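# Assemble two printed parts to match the displayed model

## Task

Join the two printed parts so that the result matches the completed assembly shown on the stand. The robot must stay upright and not end up leaning, and no object may be knocked over or moved outside the work area.

## Robot and tools

Robot: the LinearBot, an omnidirectional base with a column about 1.7 m high. A carriage rides the column (lift_m, 0 to 1 m) and holds two identical arms, left and right, each with six revolute joints and a two-finger gripper. Arm bases sit roughly 0.57 m + lift_m above the floor, and carriage parts extend about 0.15 m below them. A hand reaches about 0.78 m from its shoulder but only about 0.38 m below its arm base. Parked arm: joints 1-6 = 0, 0.05, 0.05, 1.45, 0, 0.

Cameras: carriage_camera (fixed, facing forward, tilted about 20 degrees down), left_wrist_camera and right_wrist_camera (each looks out past its fingertips). Images are 672x504 pixels.

Frames: the base frame has its origin on the floor below the base centre, with x forward, y left and z up, in metres. The left_hand and right_hand readings are given in this frame and mark the midpoint between the finger pads. In quat_wxyz, the hand's z axis runs along the fingers and its y axis is the opening direction. The odometry frame is the base frame as it stood at the start. base_odometry comes from wheel counts only, so slip counts as travel; heading is in radians, positive to the left.

move: a single action. There is one shared "joints" object for both arms, keyed by name, and every value is an absolute target. Keys and ranges: lift_m 0 to 1 (m); left_joint1_rad and right_joint1_rad -2.617 to 3.054 (yaw, 0 forward, positive left); joint2 0 to 3.141 (shoulder: 0 back and level, 1.57 upright, 3.14 forward and level); joint3 0 to 3.141 (elbow, 0 folded, 3.14 straight); joint4 -1.57 to 1.57 (wrist pitch, positive raises fingertips); joint5 -1.57 to 1.57 (wrist yaw, positive turns fingertips right); joint6 -2.094 to 2.094 (roll, positive clockwise seen from the forearm); left_gripper_m and right_gripper_m 0 to 0.093 (pad gap in m). A joint you omit keeps its previous target. "base" takes exactly one relative offset from where the base currently is: translate_m (forward +, -2 to 2 m), strafe_m (left +, -2 to 2 m) or rotate_rad (counter-clockwise +, -6.3 to 6.3 rad). "speeds" optionally caps top speeds for this action only: translate_m and strafe_m 0.02-0.5 m/s, rotate_rad 0.05-1.57 rad/s, lift_m 0.08-0.27 m/s (default 0.25). "min_time_s" (0.1-8 s) sets a minimum duration for arm and gripper motions; a value of 2 or more keeps the hand closer to a straight path. "cameras" lists the images to return. "blocking" set to false returns within about 0.5 s while motion continues. No action may run longer than 15 s. A move with no action just reports state and images. Unknown keys make the call invalid. Out-of-range values are refused, and so are all later robot calls in the same reply.

wait(seconds 0-10, cameras) lets time pass without issuing commands and returns early once motion has finished. stop(cameras) brakes every running motion; the base coasts a little before it halts. zoom_image(camera, region [x0,y0,x1,y1] in pixels, at most 504x504) enlarges part of the latest image. read_manual returns licence texts only. finished_scene ends the attempt for good, and the assembled result must hold without the robot.

Result lines: the "move" line says done or gives the worst status. base_status and joint_status report moving, done, off_target (came to rest short and may still be pushing), contact_stop, time_out, not_followed (the arm command was withheld because it would bring the arms too close), or limit_stop_at_motor_heat. on_its_own lists motions you did not command. motor_effort is given as a percentage of maximum, with the peak in brackets. JOINT TORQUES are in N m and wrap at ±28. Motor temperatures are listed per arm. A MOTOR HOT line appears at 75 °C; at 100 °C the arm goes limp for 30-60 s or longer. Park the arm to cool it, and resend its targets once it accepts commands again.

Gripping: closed on nothing, the reading is about 0-0.003. When holding a rigid part it reads up to about 0.005 narrower than the part. For full force, command about 0.005 below the width at first contact. To release, command well above the current reading.

Cautions: reported hand positions can be off, usually too high, especially at long reach. Arms curve off the straight line between poses, so unfold them away from objects and approach in small steps. Arms have no contact stop and will keep pushing. Do not let the two arms collide or press on each other, and never grip the other arm's fingers. With joint2 below 0.8, swinging joint1 outward by 0.5 or more can strike the column. Tipping risk rises with a high carriage, stretched or loaded arms, sudden stops, and pulling on something held fast. A lean shows up in the images and as a hand z that climbs with no command. After a contact_stop, back off about 0.2 m; never reverse under a table edge. Do not drop parts, slam them, shove hard, or let anything fall or leave the work area. Arms held out heat up even while you are only thinking.

Each tool is called after "Call:" as name(argument=value, ...), one argument or row to a line, values as JSON.

## Session

Call:
move(
)

Scene clock: 0.00 s.
Joint torques (N m): no reading
Motor temperatures (°C): left_arm=[15 17 20 16 18 17 16] | right_arm=[15 16 15 16 16 17 14]
base_odometry: x=+0.000 y=+0.000 heading=+0.000
base_status: not commanded
joint_positions: lift_m=+0.300 left_joint1_rad=+0.018 left_joint2_rad=+0.045 left_joint3_rad=+0.063 left_joint4_rad=+1.418 left_joint5_rad=+0.021 left_joint6_rad=+0.021 left_gripper_m=+0.09396 right_joint1_rad=+0.000 right_joint2_rad=+0.067 right_joint3_rad=+0.044 right_joint4_rad=+1.493 right_joint5_rad=-0.002 right_joint6_rad=+0.005 right_gripper_m=+0.09396
joint_status: not commanded
motor_effort: lift_m=+33 drive_wheels=+0
left_hand: x=+0.2506 y=+0.3138 z=+1.3092 quat_wxyz=(+0.997, +0.010, +0.067, +0.019) (m; base frame)
right_hand: x=+0.2448 y=-0.3165 z=+1.3059 quat_wxyz=(+0.999, -0.001, +0.050, +0.003) (m; base frame)
pictures: carriage_camera, left_wrist_camera, right_wrist_camera

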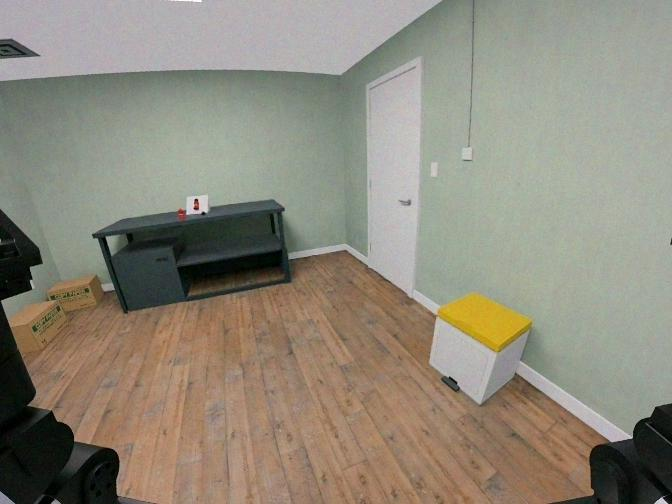

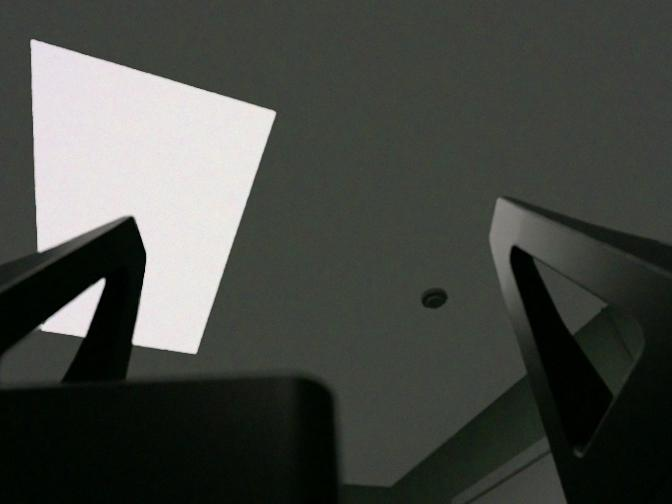

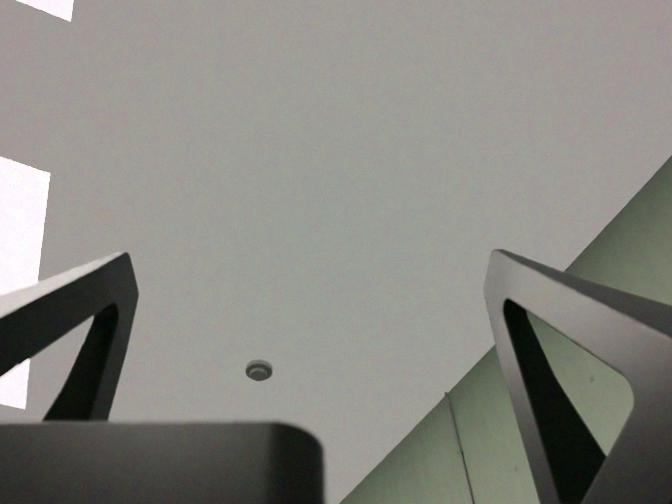

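Call:
zoom_image(
  camera="carriage_camera",
  region=[80, 170, 300, 320],
)

Call:
zoom_image(
  camera="carriage_camera",
  region=[165, 185, 225, 230],
)

Scaled by 2.291 from the camera's 672x504 image, which has a finer 960x720 frame.

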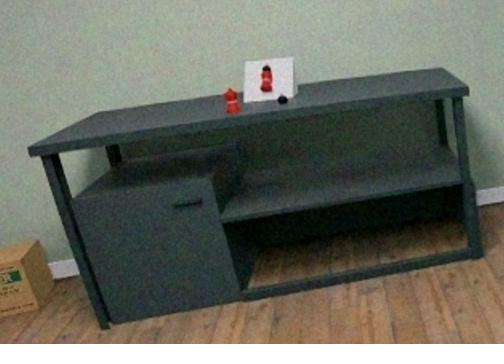

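Scaled by 8.400 from the camera's 672x504 image, which has a finer 960x720 frame.

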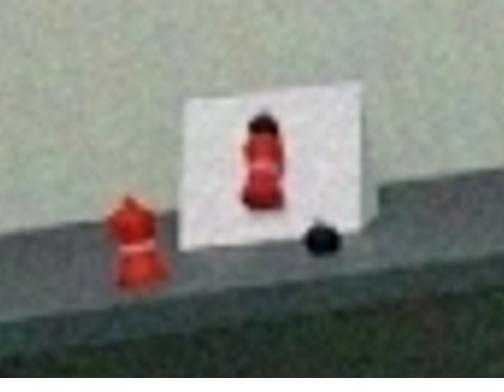

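Call:
move(
  base={"rotate_rad": 0.321},
  joints={"lift_m": 0.45},
)

Call:
move(
  base={"strafe_m": 0.65},
)

Call:
move(
  base={"translate_m": 1.8},
  cameras=["carriage_camera"],
)

Call:
zoom_image(
  camera="carriage_camera",
  region=[200, 180, 460, 375],
)

Scene clock: 23.73 s.
Joint torques (N m): left_arm=[0.09 3.84 6.87 -0.19 0.18 -0.15] | right_arm=[0.1 4.49 6.82 -0.26 -0.09 0.05]
move: done
base_odometry: x=+0.000 y=+0.000 heading=+0.321
base_status: done
joint_positions: lift_m=+0.450 left_joint1_rad=+0.018 left_joint2_rad=+0.045 left_joint3_rad=+0.063 left_joint4_rad=+1.418 left_joint5_rad=+0.021 left_joint6_rad=+0.021 left_gripper_m=+0.09396 right_joint1_rad=+0.000 right_joint2_rad=+0.067 right_joint3_rad=+0.044 right_joint4_rad=+1.492 right_joint5_rad=-0.002 right_joint6_rad=+0.005 right_gripper_m=+0.09396
joint_status: all done
motor_effort: lift_m=+35(43) drive_wheels=+4(8)
left_hand: x=+0.2506 y=+0.3138 z=+1.4591 quat_wxyz=(+0.997, +0.010, +0.067, +0.019) (m; base frame)
right_hand: x=+0.2450 y=-0.3165 z=+1.4558 quat_wxyz=(+0.999, -0.001, +0.051, +0.003) (m; base frame)
pictures: none

Scene clock: 27.27 s.
Joint torques (N m): left_arm=[0.17 3.75 6.8 -0.19 0.19 -0.15] | right_arm=[0.17 4.48 6.82 -0.26 -0.09 0.05]
move: done
base_odometry: x=-0.206 y=+0.617 heading=+0.321
base_status: done
joint_positions: lift_m=+0.450 left_joint1_rad=+0.017 left_joint2_rad=+0.045 left_joint3_rad=+0.063 left_joint4_rad=+1.418 left_joint5_rad=+0.021 left_joint6_rad=+0.021 left_gripper_m=+0.09396 right_joint1_rad=-0.001 right_joint2_rad=+0.067 right_joint3_rad=+0.044 right_joint4_rad=+1.492 right_joint5_rad=-0.002 right_joint6_rad=+0.005 right_gripper_m=+0.09396
joint_status: not commanded
motor_effort: lift_m=+35(35) drive_wheels=-4(12)
left_hand: x=+0.2506 y=+0.3138 z=+1.4591 quat_wxyz=(+0.998, +0.010, +0.067, +0.019) (m; base frame)
right_hand: x=+0.2450 y=-0.3165 z=+1.4558 quat_wxyz=(+0.999, -0.001, +0.051, +0.002) (m; base frame)
pictures: none

Scene clock: 33.30 s.
Joint torques (N m): left_arm=[0.16 3.82 6.87 -0.19 0.16 -0.15] | right_arm=[0.17 4.49 6.83 -0.26 -0.09 0.05]
move: done
base_odometry: x=+1.502 y=+1.186 heading=+0.322
base_status: done
joint_positions: lift_m=+0.450 left_joint1_rad=+0.017 left_joint2_rad=+0.045 left_joint3_rad=+0.063 left_joint4_rad=+1.418 left_joint5_rad=+0.021 left_joint6_rad=+0.021 left_gripper_m=+0.09396 right_joint1_rad=-0.001 right_joint2_rad=+0.067 right_joint3_rad=+0.044 right_joint4_rad=+1.493 right_joint5_rad=-0.002 right_joint6_rad=+0.005 right_gripper_m=+0.09396
joint_status: not commanded
motor_effort: lift_m=+35(35) drive_wheels=-4(8)
left_hand: x=+0.2504 y=+0.3138 z=+1.4591 quat_wxyz=(+0.998, +0.010, +0.067, +0.019) (m; base frame)
right_hand: x=+0.2449 y=-0.3165 z=+1.4558 quat_wxyz=(+0.999, -0.001, +0.050, +0.002) (m; base frame)
pictures: carriage_camera
camera_calibration:
carriage_camera: T_world_to_cam=[[0.0182024, -0.998467, -0.0522633, 0.0674775], [-0.344029, 0.0428255, -0.937982, 1.39341], [0.938783, 0.0350536, -0.342722, 0.375295], [0, 0, 0, 1]] pos_world=[0.125826, -0.00545492, 1.43914]

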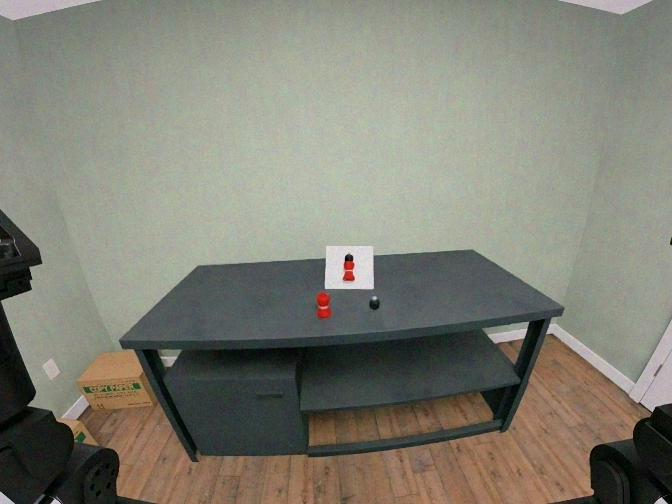

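Scaled by 1.938 from the camera's 672x504 image, which has a finer 960x720 frame.

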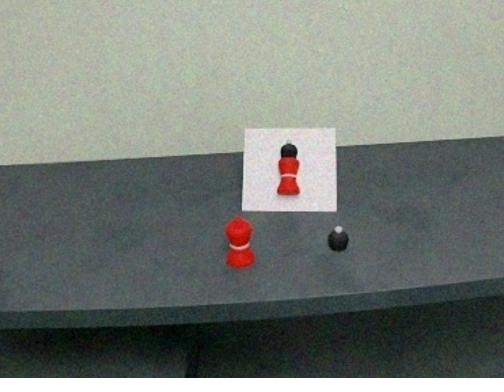

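Call:
move(
  base={"translate_m": 0.28},
  speeds={"translate_m": 0.2},
  cameras=["carriage_camera"],
)

Call:
zoom_image(
  camera="carriage_camera",
  region=[260, 230, 420, 350],
)

Scene clock: 50.47 s.
Joint torques (N m): left_arm=[0.14 3.82 6.84 -0.19 0.16 -0.15] | right_arm=[0.17 4.49 6.83 -0.26 -0.09 0.05]
Motor temperatures (°C): left_arm=[15 18 25 16 18 17 16] | right_arm=[15 17 19 16 16 17 14]
move: done
base_odometry: x=+1.767 y=+1.275 heading=+0.322
base_status: done
joint_positions: lift_m=+0.450 left_joint1_rad=+0.017 left_joint2_rad=+0.045 left_joint3_rad=+0.063 left_joint4_rad=+1.418 left_joint5_rad=+0.021 left_joint6_rad=+0.021 left_gripper_m=+0.09396 right_joint1_rad=-0.001 right_joint2_rad=+0.067 right_joint3_rad=+0.044 right_joint4_rad=+1.493 right_joint5_rad=-0.002 right_joint6_rad=+0.005 right_gripper_m=+0.09396
joint_status: not commanded
motor_effort: lift_m=+35(35) drive_wheels=-3(7)
left_hand: x=+0.2504 y=+0.3138 z=+1.4591 quat_wxyz=(+0.998, +0.010, +0.067, +0.019) (m; base frame)
right_hand: x=+0.2449 y=-0.3165 z=+1.4558 quat_wxyz=(+0.999, -0.001, +0.050, +0.002) (m; base frame)
pictures: carriage_camera
camera_calibration:
carriage_camera: T_world_to_cam=[[0.0182024, -0.998467, -0.0522633, 0.0674775], [-0.344029, 0.0428255, -0.937982, 1.39341], [0.938783, 0.0350536, -0.342722, 0.375295], [0, 0, 0, 1]] pos_world=[0.125826, -0.00545492, 1.43914]

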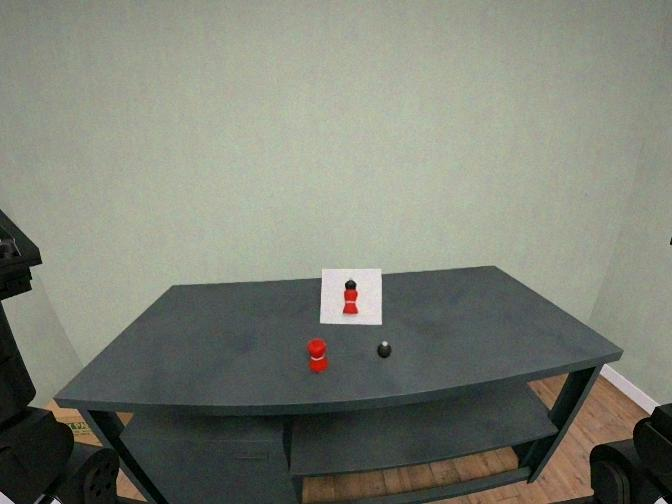

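Scaled by 3.150 from the camera's 672x504 image, which has a finer 960x720 frame.

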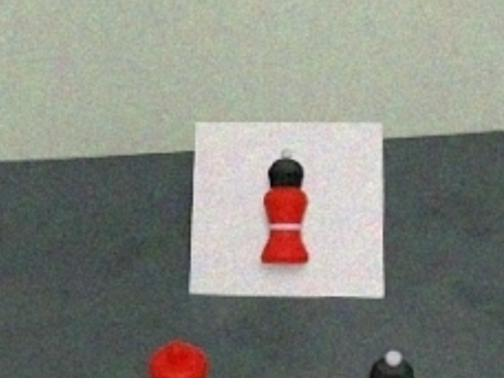

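Call:
move(
  base={"translate_m": 0.12},
  speeds={"translate_m": 0.1},
)

Call:
move(
  joints={"right_joint1_rad":0.41,"right_joint2_rad":2.557,"right_joint3_rad":2.016,"right_joint4_rad":-1.03,"right_joint5_rad":0,"right_joint6_rad":0},
  min_time_s=3,
  cameras=["carriage_camera","right_wrist_camera"],
)

Scene clock: 86.00 s.
Joint torques (N m): left_arm=[0.16 3.78 6.87 -0.19 0.16 -0.15] | right_arm=[0.17 4.45 6.83 -0.27 -0.09 0.06]
move: done
base_odometry: x=+1.881 y=+1.314 heading=+0.323
base_status: done
joint_positions: lift_m=+0.450 left_joint1_rad=+0.017 left_joint2_rad=+0.045 left_joint3_rad=+0.063 left_joint4_rad=+1.418 left_joint5_rad=+0.021 left_joint6_rad=+0.021 left_gripper_m=+0.09396 right_joint1_rad=-0.001 right_joint2_rad=+0.067 right_joint3_rad=+0.044 right_joint4_rad=+1.493 right_joint5_rad=-0.002 right_joint6_rad=+0.005 right_gripper_m=+0.09396
joint_status: not commanded
motor_effort: lift_m=+35(35) drive_wheels=-3(7)
left_hand: x=+0.2504 y=+0.3138 z=+1.4591 quat_wxyz=(+0.998, +0.010, +0.067, +0.019) (m; base frame)
right_hand: x=+0.2449 y=-0.3165 z=+1.4558 quat_wxyz=(+0.999, -0.001, +0.050, +0.002) (m; base frame)
pictures: none

Scene clock: 89.40 s.
Joint torques (N m): left_arm=[0.16 3.81 6.83 -0.19 0.17 -0.15] | right_arm=[0.49 -15.38 9.61 0.18 -0.08 -0.01]
move: done
base_odometry: x=+1.881 y=+1.314 heading=+0.323
base_status: not commanded
joint_positions: lift_m=+0.450 left_joint1_rad=+0.017 left_joint2_rad=+0.045 left_joint3_rad=+0.063 left_joint4_rad=+1.418 left_joint5_rad=+0.021 left_joint6_rad=+0.021 left_gripper_m=+0.09396 right_joint1_rad=+0.405 right_joint2_rad=+2.543 right_joint3_rad=+1.989 right_joint4_rad=-1.019 right_joint5_rad=-0.002 right_joint6_rad=+0.005 right_gripper_m=+0.09396
joint_status: all done
motor_effort: lift_m=+35(35) drive_wheels=-2(3)
left_hand: x=+0.2504 y=+0.3138 z=+1.4591 quat_wxyz=(+0.998, +0.010, +0.067, +0.019) (m; base frame)
right_hand: x=+0.6556 y=-0.1283 z=+0.9599 quat_wxyz=(-0.001, -0.199, +0.980, +0.001) (m; base frame)
pictures: carriage_camera, right_wrist_camera
camera_calibration:
carriage_camera: T_world_to_cam=[[0.0182024, -0.998467, -0.0522633, 0.0674775], [-0.344029, 0.0428255, -0.937982, 1.39341], [0.938783, 0.0350536, -0.342722, 0.375295], [0, 0, 0, 1]] pos_world=[0.125826, -0.00545492, 1.43914]
right_wrist_camera: T_world_to_cam=[[0.408203, -0.911866, 0.0432566, -0.430176], [-0.770297, -0.318625, 0.552378, -0.0550843], [-0.489912, -0.258803, -0.832471, 1.21285], [0, 0, 0, 1]] pos_world=[0.727358, -0.0959249, 1.0587]

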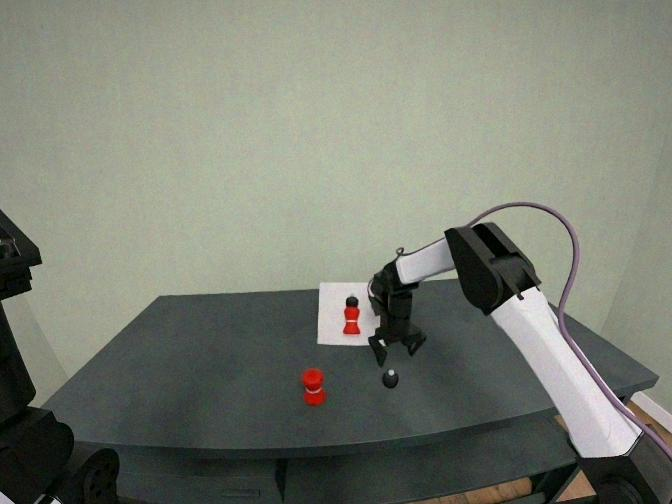

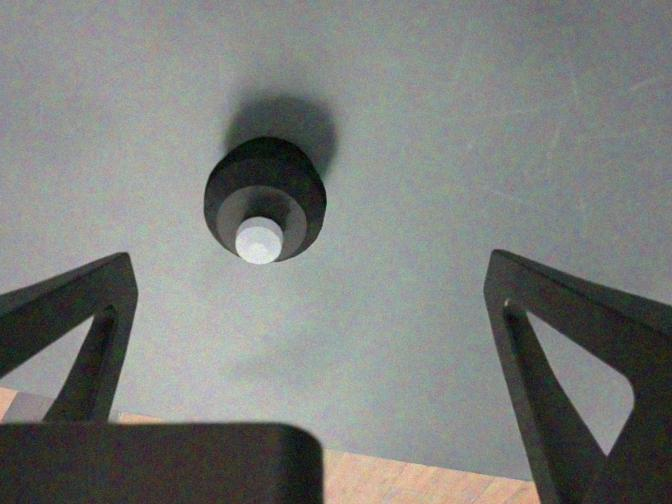

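Call:
move(
  joints={"right_joint1_rad":0.459,"right_joint2_rad":2.571,"right_joint3_rad":1.783,"right_joint4_rad":-0.78},
  min_time_s=2,
  cameras=["carriage_camera","right_wrist_camera"],
)

Call:
zoom_image(
  camera="carriage_camera",
  region=[280, 280, 440, 420],
)

Scene clock: 110.50 s.
Joint torques (N m): left_arm=[0.13 3.85 6.83 -0.2 0.18 -0.14] | right_arm=[0.54 -14.65 5.33 0.4 -0.08 -0.01]
Motor temperatures (°C): left_arm=[15 18 27 16 18 17 16] | right_arm=[15 29 26 16 16 17 14]
move: done
base_odometry: x=+1.881 y=+1.314 heading=+0.323
base_status: not commanded
joint_positions: lift_m=+0.450 left_joint1_rad=+0.017 left_joint2_rad=+0.045 left_joint3_rad=+0.063 left_joint4_rad=+1.418 left_joint5_rad=+0.021 left_joint6_rad=+0.021 left_gripper_m=+0.09396 right_joint1_rad=+0.454 right_joint2_rad=+2.554 right_joint3_rad=+1.797 right_joint4_rad=-0.789 right_joint5_rad=-0.002 right_joint6_rad=+0.005 right_gripper_m=+0.09396
joint_status: all done
motor_effort: lift_m=+35(35) drive_wheels=-2(3)
left_hand: x=+0.2504 y=+0.3138 z=+1.4591 quat_wxyz=(+0.998, +0.010, +0.067, +0.019) (m; base frame)
right_hand: x=+0.6348 y=-0.1127 z=+0.9107 quat_wxyz=(+0.011, -0.222, +0.975, +0.004) (m; base frame)
pictures: carriage_camera, right_wrist_camera
camera_calibration:
carriage_camera: T_world_to_cam=[[0.0182024, -0.998467, -0.0522633, 0.0674775], [-0.344029, 0.0428255, -0.937982, 1.39341], [0.938783, 0.0350536, -0.342722, 0.375295], [0, 0, 0, 1]] pos_world=[0.125826, -0.00545492, 1.43914]
right_wrist_camera: T_world_to_cam=[[0.450864, -0.891522, 0.0437096, -0.430549], [-0.766771, -0.361777, 0.530263, -0.0259039], [-0.456928, -0.272592, -0.846706, 1.15613], [0, 0, 0, 1]] pos_world=[0.702526, -0.0780631, 1.01146]

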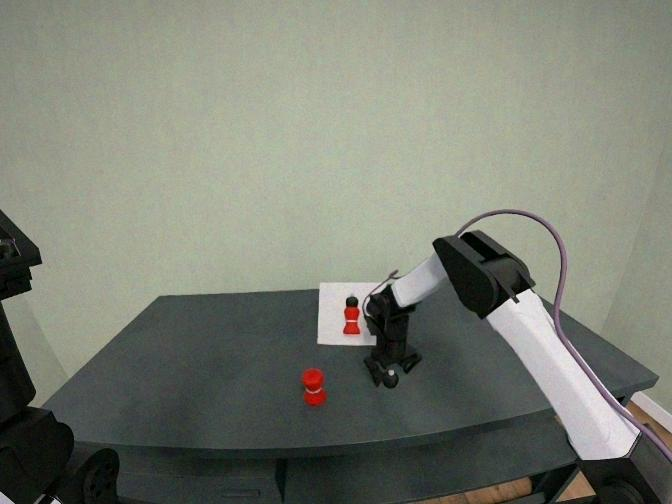

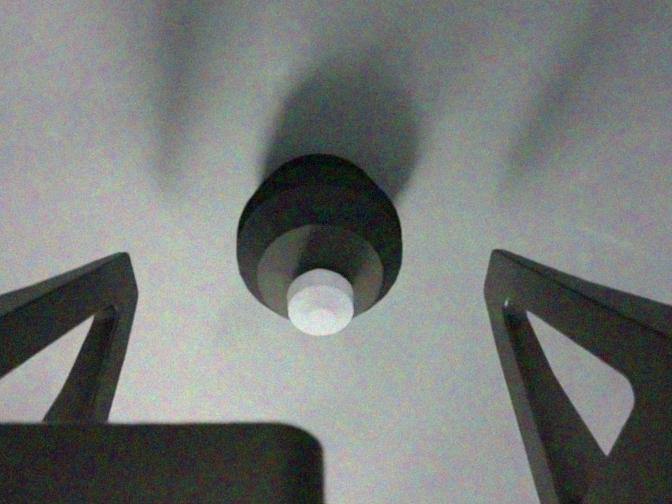

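Scaled by 3.150 from the camera's 672x504 image, which has a finer 960x720 frame.

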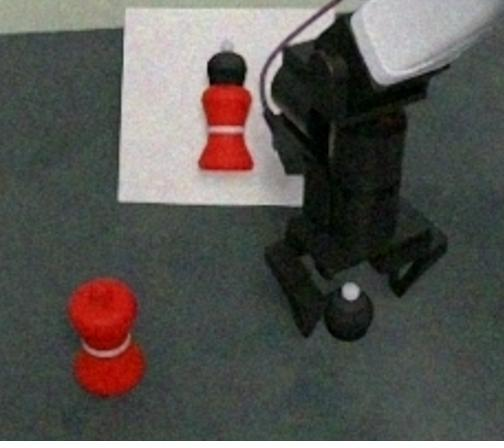

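Call:
move(
  joints={"lift_m":0.43,"right_joint2_rad":2.508,"right_joint3_rad":1.698,"right_joint4_rad":-0.766},
  min_time_s=2,
  cameras=["right_wrist_camera"],
)

Scene clock: 125.07 s.
Joint torques (N m): left_arm=[0.14 3.82 6.84 -0.19 0.17 -0.16] | right_arm=[0.24 -17.96 4.22 0.13 -0.11 0.02]
move: done
base_odometry: x=+1.881 y=+1.314 heading=+0.323
base_status: not commanded
joint_positions: lift_m=+0.430 left_joint1_rad=+0.017 left_joint2_rad=+0.045 left_joint3_rad=+0.063 left_joint4_rad=+1.418 left_joint5_rad=+0.021 left_joint6_rad=+0.021 left_gripper_m=+0.09396 right_joint1_rad=+0.457 right_joint2_rad=+2.528 right_joint3_rad=+1.723 right_joint4_rad=-0.745 right_joint5_rad=+0.002 right_joint6_rad=+0.003 right_gripper_m=+0.09396
joint_status: all done
motor_effort: lift_m=+29(29) drive_wheels=+1(3)
left_hand: x=+0.2504 y=+0.3138 z=+1.4396 quat_wxyz=(+0.998, +0.010, +0.067, +0.019) (m; base frame)
right_hand: x=+0.6247 y=-0.1166 z=+0.8867 quat_wxyz=(+0.011, -0.225, +0.974, +0.002) (m; base frame)
pictures: right_wrist_camera
camera_calibration:
right_wrist_camera: T_world_to_cam=[[0.456236, -0.888613, 0.0470789, -0.434323], [-0.764152, -0.364126, 0.532432, -0.0262571], [-0.455983, -0.27889, -0.845163, 1.1275], [0, 0, 0, 1]] pos_world=[0.692209, -0.0810578, 0.987346]

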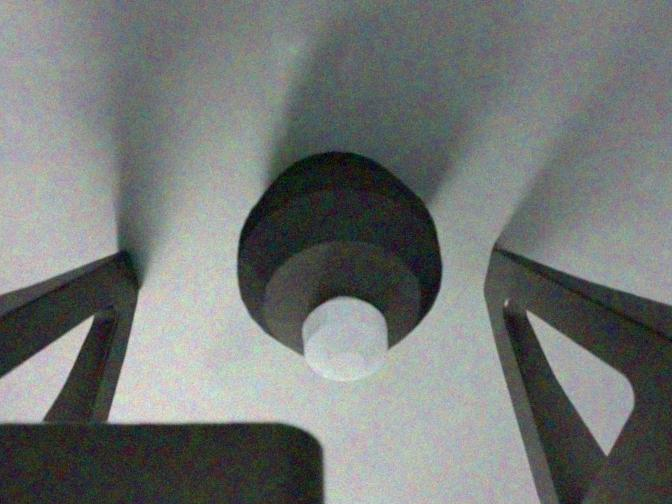

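Call:
move(
  joints={"lift_m":0.41,"right_joint1_rad":0.444},
  cameras=["right_wrist_camera","carriage_camera"],
)

Call:
zoom_image(
  camera="carriage_camera",
  region=[280, 280, 440, 420],
)

Scene clock: 131.70 s.
Joint torques (N m): left_arm=[0.14 3.86 6.83 -0.2 0.19 -0.14] | right_arm=[-0.87 -13.46 4.38 0.53 -0.11 0.02]
Motor temperatures (°C): left_arm=[15 19 28 16 18 17 16] | right_arm=[15 34 23 16 16 17 14]
move: done
base_odometry: x=+1.881 y=+1.314 heading=+0.323
base_status: not commanded
joint_positions: lift_m=+0.410 left_joint1_rad=+0.017 left_joint2_rad=+0.045 left_joint3_rad=+0.063 left_joint4_rad=+1.418 left_joint5_rad=+0.021 left_joint6_rad=+0.021 left_gripper_m=+0.09396 right_joint1_rad=+0.456 right_joint2_rad=+2.484 right_joint3_rad=+1.723 right_joint4_rad=-0.784 right_joint5_rad=+0.002 right_joint6_rad=+0.003 right_gripper_m=+0.09396
joint_status: all done
motor_effort: lift_m=+28(31) drive_wheels=+1(3)
left_hand: x=+0.2504 y=+0.3138 z=+1.4197 quat_wxyz=(+0.998, +0.010, +0.067, +0.019) (m; base frame)
right_hand: x=+0.6246 y=-0.1170 z=+0.8855 quat_wxyz=(+0.012, -0.225, +0.974, +0.002) (m; base frame)
pictures: carriage_camera, right_wrist_camera
camera_calibration:
carriage_camera: T_world_to_cam=[[0.0182024, -0.998467, -0.0522633, 0.0654183], [-0.344029, 0.0428255, -0.937982, 1.35646], [0.938783, 0.0350536, -0.342722, 0.361791], [0, 0, 0, 1]] pos_world=[0.125826, -0.00545492, 1.39974]
right_wrist_camera: T_world_to_cam=[[0.455456, -0.889007, 0.0471793, -0.434266], [-0.766216, -0.364462, 0.529226, -0.0216123], [-0.453291, -0.277189, -0.847168, 1.12661], [0, 0, 0, 1]] pos_world=[0.691912, -0.081658, 0.986355]

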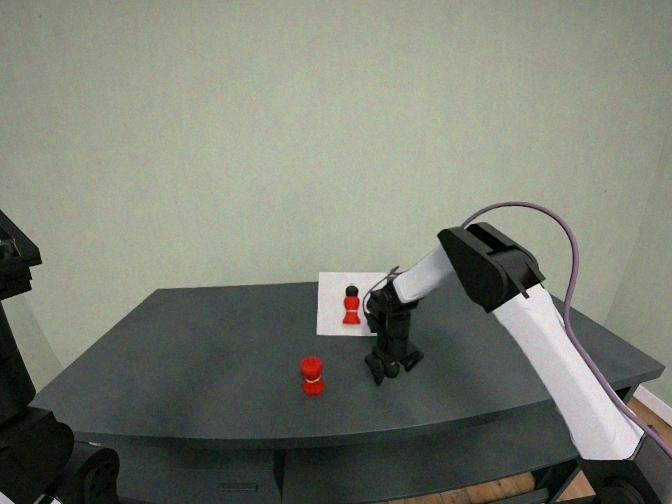

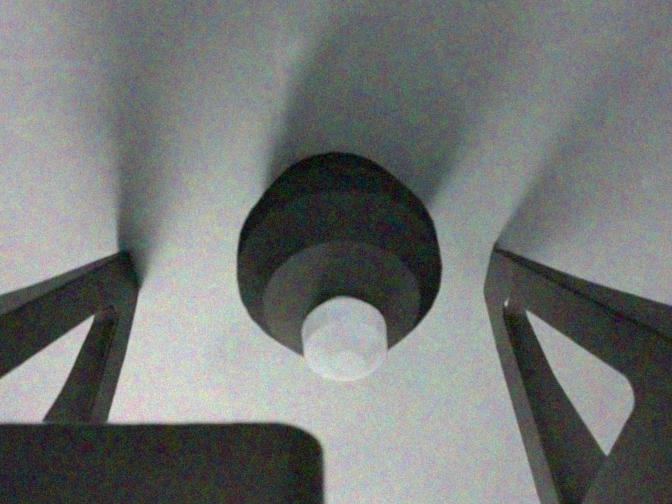

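Scaled by 3.150 from the camera's 672x504 image, which has a finer 960x720 frame.

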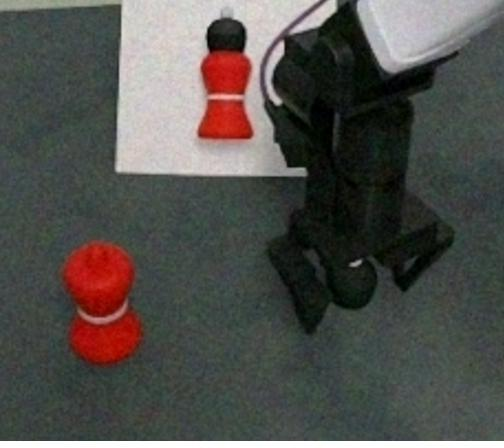

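Call:
move(
  joints={"lift_m":0.437},
)

Call:
move(
  joints={"right_joint1_rad":0.44},
  cameras=["right_wrist_camera"],
)

Scene clock: 138.93 s.
Joint torques (N m): left_arm=[0.12 3.85 6.83 -0.2 0.17 -0.15] | right_arm=[-0.1 -15.28 5.56 0.35 -0.11 0.02]
move: done
base_odometry: x=+1.881 y=+1.314 heading=+0.323
base_status: not commanded
joint_positions: lift_m=+0.437 left_joint1_rad=+0.017 left_joint2_rad=+0.045 left_joint3_rad=+0.064 left_joint4_rad=+1.418 left_joint5_rad=+0.021 left_joint6_rad=+0.021 left_gripper_m=+0.09396 right_joint1_rad=+0.447 right_joint2_rad=+2.502 right_joint3_rad=+1.707 right_joint4_rad=-0.771 right_joint5_rad=+0.002 right_joint6_rad=+0.003 right_gripper_m=+0.09396
joint_status: all done
motor_effort: lift_m=+34(44) drive_wheels=+1(3)
left_hand: x=+0.2501 y=+0.3138 z=+1.4464 quat_wxyz=(+0.998, +0.010, +0.067, +0.019) (m; base frame)
right_hand: x=+0.6207 y=-0.1237 z=+0.9007 quat_wxyz=(+0.003, -0.220, +0.975, +0.000) (m; base frame)
pictures: none

Scene clock: 139.27 s.
Joint torques (N m): left_arm=[0.13 3.82 6.82 -0.22 0.18 -0.14] | right_arm=[-0.51 -15.25 5.61 0.34 -0.1 0.02]
move: done
base_odometry: x=+1.881 y=+1.314 heading=+0.323
base_status: not commanded
joint_positions: lift_m=+0.437 left_joint1_rad=+0.017 left_joint2_rad=+0.045 left_joint3_rad=+0.064 left_joint4_rad=+1.418 left_joint5_rad=+0.021 left_joint6_rad=+0.021 left_gripper_m=+0.09396 right_joint1_rad=+0.447 right_joint2_rad=+2.502 right_joint3_rad=+1.707 right_joint4_rad=-0.771 right_joint5_rad=+0.002 right_joint6_rad=+0.003 right_gripper_m=+0.09396
joint_status: all done
motor_effort: lift_m=+34(34) drive_wheels=+1(3)
left_hand: x=+0.2501 y=+0.3138 z=+1.4464 quat_wxyz=(+0.998, +0.010, +0.067, +0.019) (m; base frame)
right_hand: x=+0.6207 y=-0.1237 z=+0.9007 quat_wxyz=(+0.003, -0.220, +0.975, +0.000) (m; base frame)
pictures: right_wrist_camera
camera_calibration:
right_wrist_camera: T_world_to_cam=[[0.447762, -0.892929, 0.0467725, -0.43452], [-0.759859, -0.352419, 0.546274, -0.0529484], [-0.4713, -0.280141, -0.8363, 1.13687], [0, 0, 0, 1]] pos_world=[0.690133, -0.088172, 1.00001]

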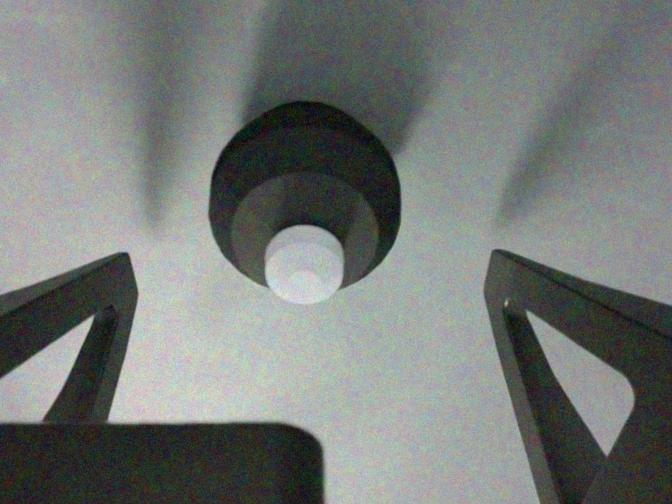

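Call:
move(
  joints={"lift_m":0.447,"right_joint1_rad":0.453,"right_joint2_rad":2.612,"right_joint3_rad":1.885,"right_joint4_rad":-0.83},
  min_time_s=2,
  cameras=["right_wrist_camera","carriage_camera"],
)

Call:
zoom_image(
  camera="carriage_camera",
  region=[280, 280, 440, 420],
)

Scene clock: 158.37 s.
Joint torques (N m): left_arm=[0.13 3.84 6.78 -0.2 0.17 -0.15] | right_arm=[0.62 -14.87 9.07 0.22 -0.11 0.02]
Motor temperatures (°C): left_arm=[15 19 28 16 18 17 16] | right_arm=[15 42 22 16 16 17 14]
move: done
base_odometry: x=+1.881 y=+1.314 heading=+0.323
base_status: not commanded
joint_positions: lift_m=+0.447 left_joint1_rad=+0.017 left_joint2_rad=+0.045 left_joint3_rad=+0.064 left_joint4_rad=+1.418 left_joint5_rad=+0.021 left_joint6_rad=+0.021 left_gripper_m=+0.09396 right_joint1_rad=+0.447 right_joint2_rad=+2.594 right_joint3_rad=+1.858 right_joint4_rad=-0.820 right_joint5_rad=+0.002 right_joint6_rad=+0.003 right_gripper_m=+0.09396
joint_status: all done
motor_effort: lift_m=+34(46) drive_wheels=+1(3)
left_hand: x=+0.2502 y=+0.3138 z=+1.4564 quat_wxyz=(+0.998, +0.010, +0.067, +0.019) (m; base frame)
right_hand: x=+0.6420 y=-0.1137 z=+0.9036 quat_wxyz=(+0.007, -0.220, +0.975, +0.001) (m; base frame)
pictures: carriage_camera, right_wrist_camera
camera_calibration:
carriage_camera: T_world_to_cam=[[0.0182024, -0.998467, -0.0522633, 0.0673259], [-0.344029, 0.0428255, -0.937982, 1.39069], [0.938783, 0.0350536, -0.342722, 0.374301], [0, 0, 0, 1]] pos_world=[0.125826, -0.00545492, 1.43624]
right_wrist_camera: T_world_to_cam=[[0.447038, -0.89328, 0.0469979, -0.434996], [-0.764808, -0.354439, 0.537998, -0.0244294], [-0.463925, -0.27645, -0.841635, 1.15269], [0, 0, 0, 1]] pos_world=[0.710538, -0.0785708, 1.00373]

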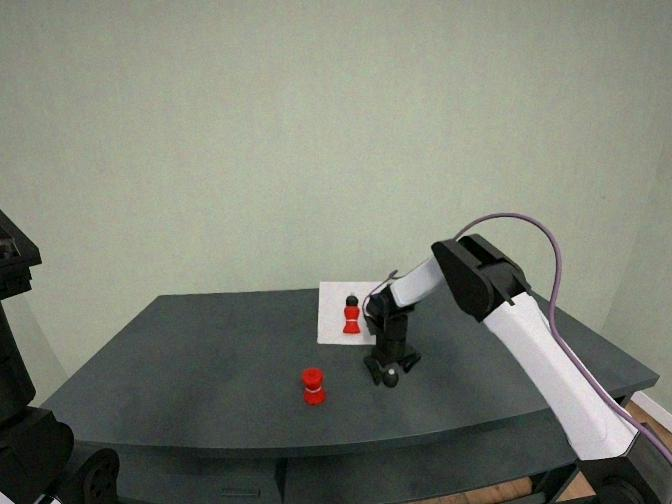

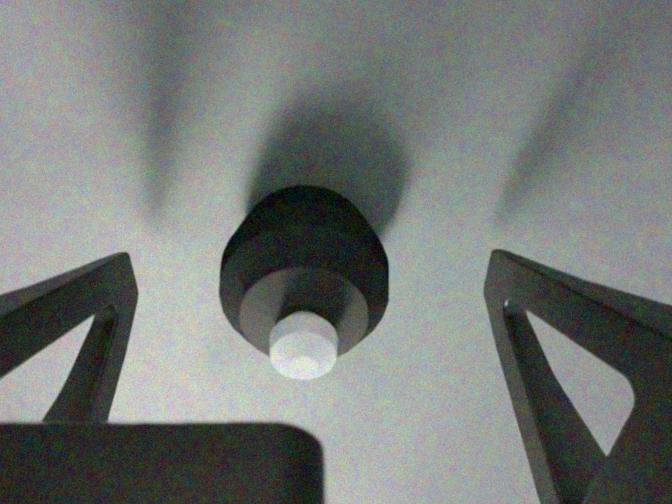

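Scaled by 3.150 from the camera's 672x504 image, which has a finer 960x720 frame.

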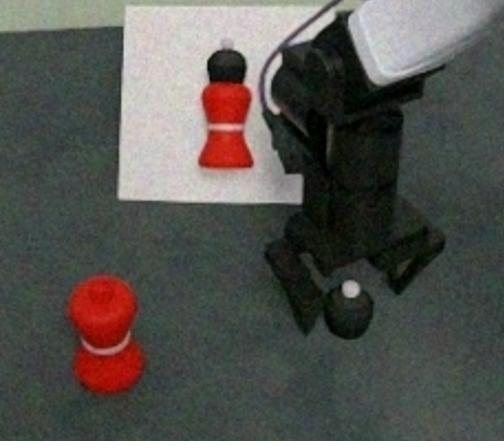

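Call:
move(
  joints={"lift_m":0.437},
)

Call:
move(
  joints={"right_gripper_m":0.05},
  min_time_s=1,
)

Call:
move(
  joints={"right_gripper_m":0.028},
  min_time_s=2,
  cameras=["right_wrist_camera"],
)

Scene clock: 178.03 s.
Joint torques (N m): left_arm=[0.17 3.82 6.8 -0.2 0.17 -0.15] | right_arm=[0.64 -16.03 8.32 0.25 -0.11 0.03]
move: done
base_odometry: x=+1.881 y=+1.314 heading=+0.323
base_status: not commanded
joint_positions: lift_m=+0.437 left_joint1_rad=+0.017 left_joint2_rad=+0.045 left_joint3_rad=+0.063 left_joint4_rad=+1.418 left_joint5_rad=+0.021 left_joint6_rad=+0.021 left_gripper_m=+0.09396 right_joint1_rad=+0.447 right_joint2_rad=+2.606 right_joint3_rad=+1.866 right_joint4_rad=-0.825 right_joint5_rad=+0.002 right_joint6_rad=+0.003 right_gripper_m=+0.09396
joint_status: all done
motor_effort: lift_m=+31(32) drive_wheels=+1(3)
left_hand: x=+0.2502 y=+0.3138 z=+1.4466 quat_wxyz=(+0.998, +0.010, +0.067, +0.019) (m; base frame)
right_hand: x=+0.6410 y=-0.1141 z=+0.8904 quat_wxyz=(+0.003, -0.220, +0.975, +0.000) (m; base frame)
pictures: none

Scene clock: 179.33 s.
Joint torques (N m): left_arm=[0.12 3.84 6.79 -0.19 0.17 -0.16] | right_arm=[0.62 -16.08 8.34 0.25 -0.11 0.02]
move: done
base_odometry: x=+1.881 y=+1.314 heading=+0.323
base_status: not commanded
joint_positions: lift_m=+0.437 left_joint1_rad=+0.017 left_joint2_rad=+0.045 left_joint3_rad=+0.063 left_joint4_rad=+1.418 left_joint5_rad=+0.021 left_joint6_rad=+0.021 left_gripper_m=+0.09396 right_joint1_rad=+0.447 right_joint2_rad=+2.606 right_joint3_rad=+1.866 right_joint4_rad=-0.825 right_joint5_rad=+0.002 right_joint6_rad=+0.003 right_gripper_m=+0.05014
joint_status: all done
motor_effort: lift_m=+31(31) drive_wheels=+1(3)
left_hand: x=+0.2502 y=+0.3138 z=+1.4466 quat_wxyz=(+0.998, +0.010, +0.067, +0.019) (m; base frame)
right_hand: x=+0.6410 y=-0.1141 z=+0.8904 quat_wxyz=(+0.003, -0.220, +0.975, +0.000) (m; base frame)
pictures: none

Scene clock: 181.63 s.
Joint torques (N m): left_arm=[0.14 3.86 6.82 -0.2 0.17 -0.15] | right_arm=[0.62 -16.06 8.36 0.25 -0.11 0.02]
move: off_target
base_odometry: x=+1.881 y=+1.314 heading=+0.323
base_status: not commanded
joint_positions: lift_m=+0.437 left_joint1_rad=+0.017 left_joint2_rad=+0.045 left_joint3_rad=+0.063 left_joint4_rad=+1.418 left_joint5_rad=+0.021 left_joint6_rad=+0.021 left_gripper_m=+0.09396 right_joint1_rad=+0.447 right_joint2_rad=+2.606 right_joint3_rad=+1.866 right_joint4_rad=-0.825 right_joint5_rad=+0.002 right_joint6_rad=+0.003 right_gripper_m=+0.04106
joint_status: right_gripper_m off_target (ended at +0.04108, target +0.02800)
motor_effort: lift_m=+31(31) drive_wheels=+1(1)
left_hand: x=+0.2502 y=+0.3138 z=+1.4466 quat_wxyz=(+0.998, +0.010, +0.067, +0.019) (m; base frame)
right_hand: x=+0.6410 y=-0.1141 z=+0.8904 quat_wxyz=(+0.003, -0.220, +0.975, +0.000) (m; base frame)
pictures: right_wrist_camera
camera_calibration:
right_wrist_camera: T_world_to_cam=[[0.447433, -0.893089, 0.0468692, -0.43448], [-0.760543, -0.352409, 0.545328, -0.0272569], [-0.470509, -0.279644, -0.836911, 1.1406], [0, 0, 0, 1]] pos_world=[0.710335, -0.0786722, 0.989811]

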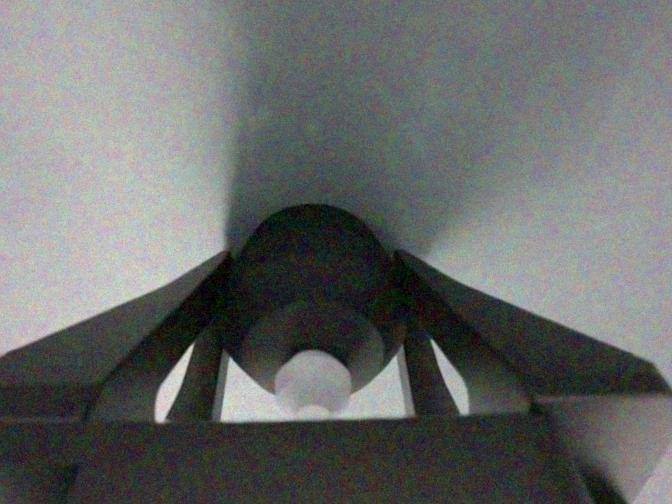

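Call:
move(
  joints={"lift_m":0.637,"right_gripper_m":0.035},
  cameras=["right_wrist_camera"],
)

Call:
move(
  base={"strafe_m": 0.2},
  speeds={"strafe_m": 0.1},
  cameras=["right_wrist_camera","carriage_camera"],
)

Call:
zoom_image(
  camera="carriage_camera",
  region=[340, 330, 500, 470],
)

Scene clock: 196.03 s.
Joint torques (N m): left_arm=[0.16 3.86 6.83 -0.2 0.17 -0.14] | right_arm=[0.66 -16.87 8.06 0.27 -0.11 0.02]
move: off_target
base_odometry: x=+1.881 y=+1.314 heading=+0.323
base_status: not commanded
joint_positions: lift_m=+0.637 left_joint1_rad=+0.017 left_joint2_rad=+0.045 left_joint3_rad=+0.063 left_joint4_rad=+1.418 left_joint5_rad=+0.021 left_joint6_rad=+0.021 left_gripper_m=+0.09396 right_joint1_rad=+0.447 right_joint2_rad=+2.614 right_joint3_rad=+1.868 right_joint4_rad=-0.828 right_joint5_rad=+0.002 right_joint6_rad=+0.003 right_gripper_m=+0.04106
joint_status: right_gripper_m off_target (ended at +0.04106, target +0.03500); the others done
motor_effort: lift_m=+35(44) drive_wheels=+1(3)
left_hand: x=+0.2502 y=+0.3138 z=+1.6462 quat_wxyz=(+0.998, +0.010, +0.067, +0.019) (m; base frame)
right_hand: x=+0.6394 y=-0.1149 z=+1.0869 quat_wxyz=(-0.001, -0.220, +0.975, -0.001) (m; base frame)
pictures: right_wrist_camera
camera_calibration:
right_wrist_camera: T_world_to_cam=[[0.447729, -0.892952, 0.0466456, -0.443594], [-0.75622, -0.350302, 0.552648, -0.146408], [-0.477148, -0.282711, -0.832108, 1.30282], [0, 0, 0, 1]] pos_world=[0.709532, -0.0790738, 1.18569]

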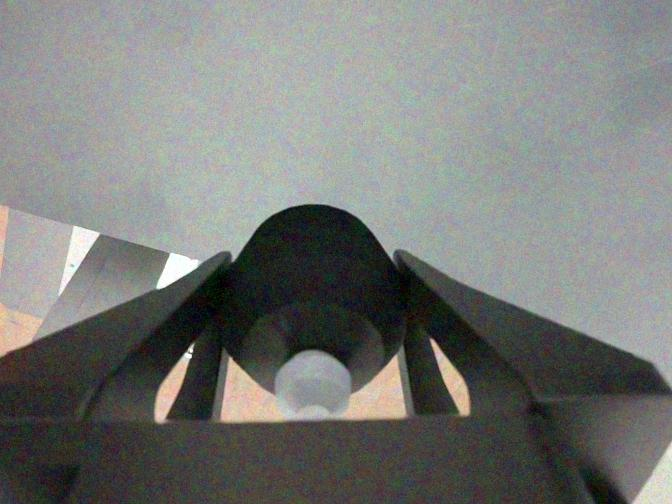

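Scene clock: 198.73 s.
Joint torques (N m): left_arm=[0.14 3.84 6.8 -0.2 0.17 -0.16] | right_arm=[0.08 -16.88 8.09 0.26 -0.11 0.03]
move: done
base_odometry: x=+1.818 y=+1.503 heading=+0.322
base_status: done
joint_positions: lift_m=+0.637 left_joint1_rad=+0.017 left_joint2_rad=+0.045 left_joint3_rad=+0.063 left_joint4_rad=+1.418 left_joint5_rad=+0.021 left_joint6_rad=+0.021 left_gripper_m=+0.09396 right_joint1_rad=+0.453 right_joint2_rad=+2.614 right_joint3_rad=+1.868 right_joint4_rad=-0.828 right_joint5_rad=+0.002 right_joint6_rad=+0.003 right_gripper_m=+0.04106
joint_status: not commanded
motor_effort: lift_m=+35(35) drive_wheels=-2(6)
left_hand: x=+0.2502 y=+0.3138 z=+1.6462 quat_wxyz=(+0.998, +0.010, +0.067, +0.019) (m; base frame)
right_hand: x=+0.6381 y=-0.1122 z=+1.0869 quat_wxyz=(-0.001, -0.223, +0.975, -0.001) (m; base frame)
pictures: carriage_camera, right_wrist_camera
camera_calibration:
carriage_camera: T_world_to_cam=[[0.0182024, -0.998467, -0.0522633, 0.0772507], [-0.344029, 0.0428255, -0.937982, 1.56882], [0.938783, 0.0350536, -0.342722, 0.439384], [0, 0, 0, 1]] pos_world=[0.125826, -0.00545492, 1.62614]
right_wrist_camera: T_world_to_cam=[[0.453511, -0.890028, 0.0466728, -0.443955], [-0.75393, -0.355182, 0.552662, -0.14844], [-0.475307, -0.285826, -0.832098, 1.30145], [0, 0, 0, 1]] pos_world=[0.708013, -0.0758665, 1.18569]

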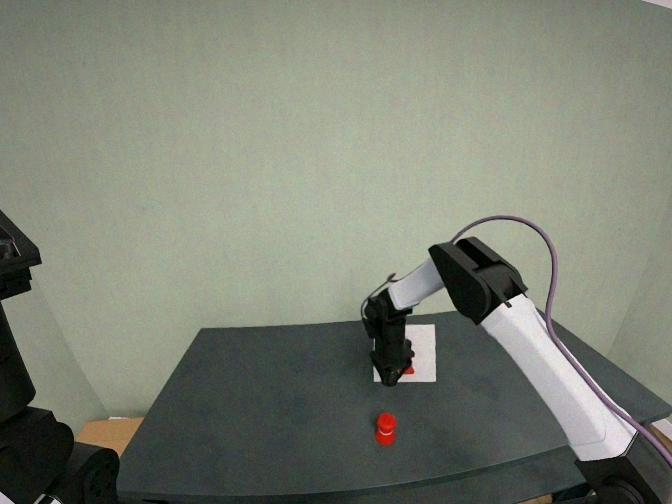

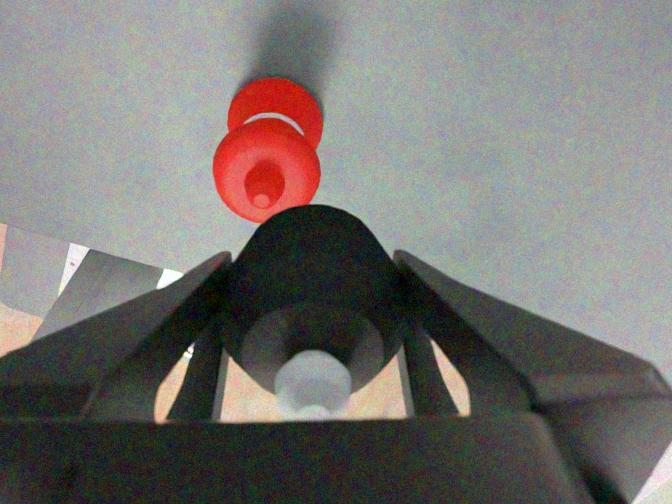

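Scaled by 3.150 from the camera's 672x504 image, which has a finer 960x720 frame.

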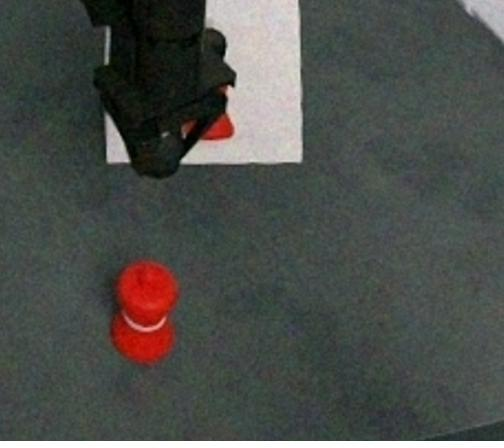

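Call:
move(
  joints={"right_joint1_rad":0.508,"right_joint2_rad":2.527,"right_joint3_rad":1.675,"right_joint4_rad":-0.732},
  min_time_s=2.5,
  cameras=["right_wrist_camera","carriage_camera"],
)

Call:
zoom_image(
  camera="carriage_camera",
  region=[320, 310, 480, 470],
)

Scene clock: 222.70 s.
Joint torques (N m): left_arm=[0.17 3.89 6.8 -0.19 0.17 -0.16] | right_arm=[0.53 -19.99 4.82 0.26 -0.1 0.02]
Motor temperatures (°C): left_arm=[15 19 29 16 18 17 16] | right_arm=[15 54 25 16 16 17 15]
move: done
base_odometry: x=+1.818 y=+1.503 heading=+0.322
base_status: not commanded
joint_positions: lift_m=+0.637 left_joint1_rad=+0.017 left_joint2_rad=+0.045 left_joint3_rad=+0.063 left_joint4_rad=+1.418 left_joint5_rad=+0.021 left_joint6_rad=+0.021 left_gripper_m=+0.09396 right_joint1_rad=+0.503 right_joint2_rad=+2.568 right_joint3_rad=+1.688 right_joint4_rad=-0.740 right_joint5_rad=+0.002 right_joint6_rad=+0.003 right_gripper_m=+0.04106
joint_status: all done
motor_effort: lift_m=+35(35) drive_wheels=-2(2)
left_hand: x=+0.2502 y=+0.3138 z=+1.6462 quat_wxyz=(+0.998, +0.010, +0.067, +0.019) (m; base frame)
right_hand: x=+0.5955 y=-0.1091 z=+1.0689 quat_wxyz=(-0.024, -0.247, +0.969, -0.007) (m; base frame)
pictures: carriage_camera, right_wrist_camera
camera_calibration:
carriage_camera: T_world_to_cam=[[0.0182024, -0.998467, -0.0522633, 0.0772507], [-0.344029, 0.0428255, -0.937982, 1.56882], [0.938783, 0.0350536, -0.342722, 0.439384], [0, 0, 0, 1]] pos_world=[0.125826, -0.00545492, 1.62614]
right_wrist_camera: T_world_to_cam=[[0.499038, -0.865373, 0.0457197, -0.444514], [-0.711631, -0.37913, 0.591475, -0.238789], [-0.494513, -0.327704, -0.805026, 1.24496], [0, 0, 0, 1]] pos_world=[0.667546, -0.0672255, 1.16378]

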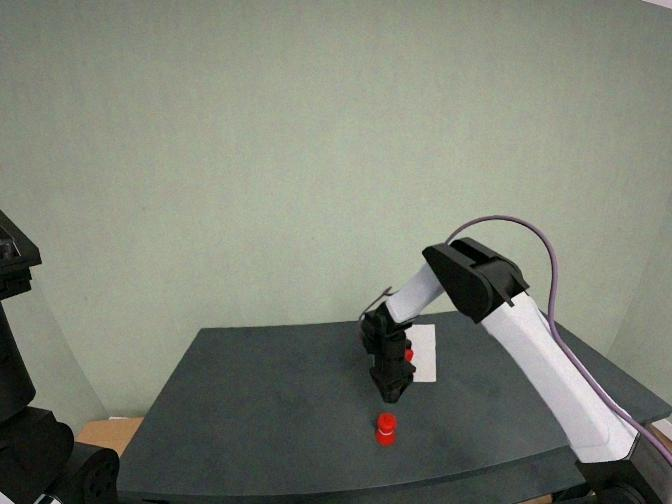

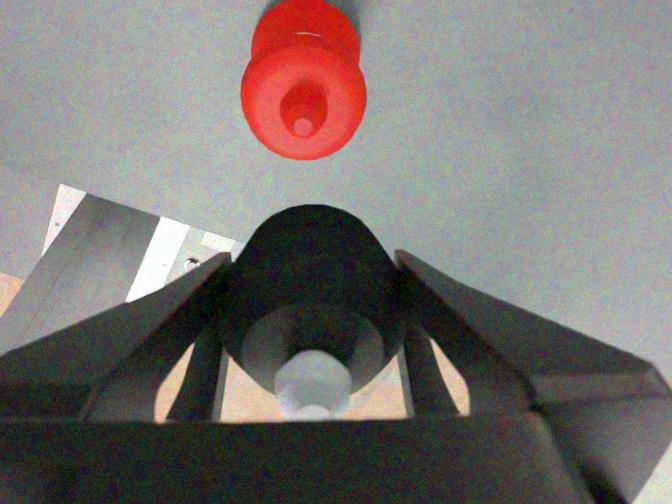

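Scaled by 3.150 from the camera's 672x504 image, which has a finer 960x720 frame.

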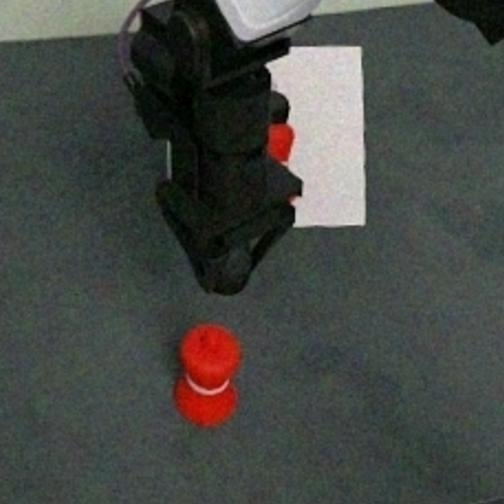

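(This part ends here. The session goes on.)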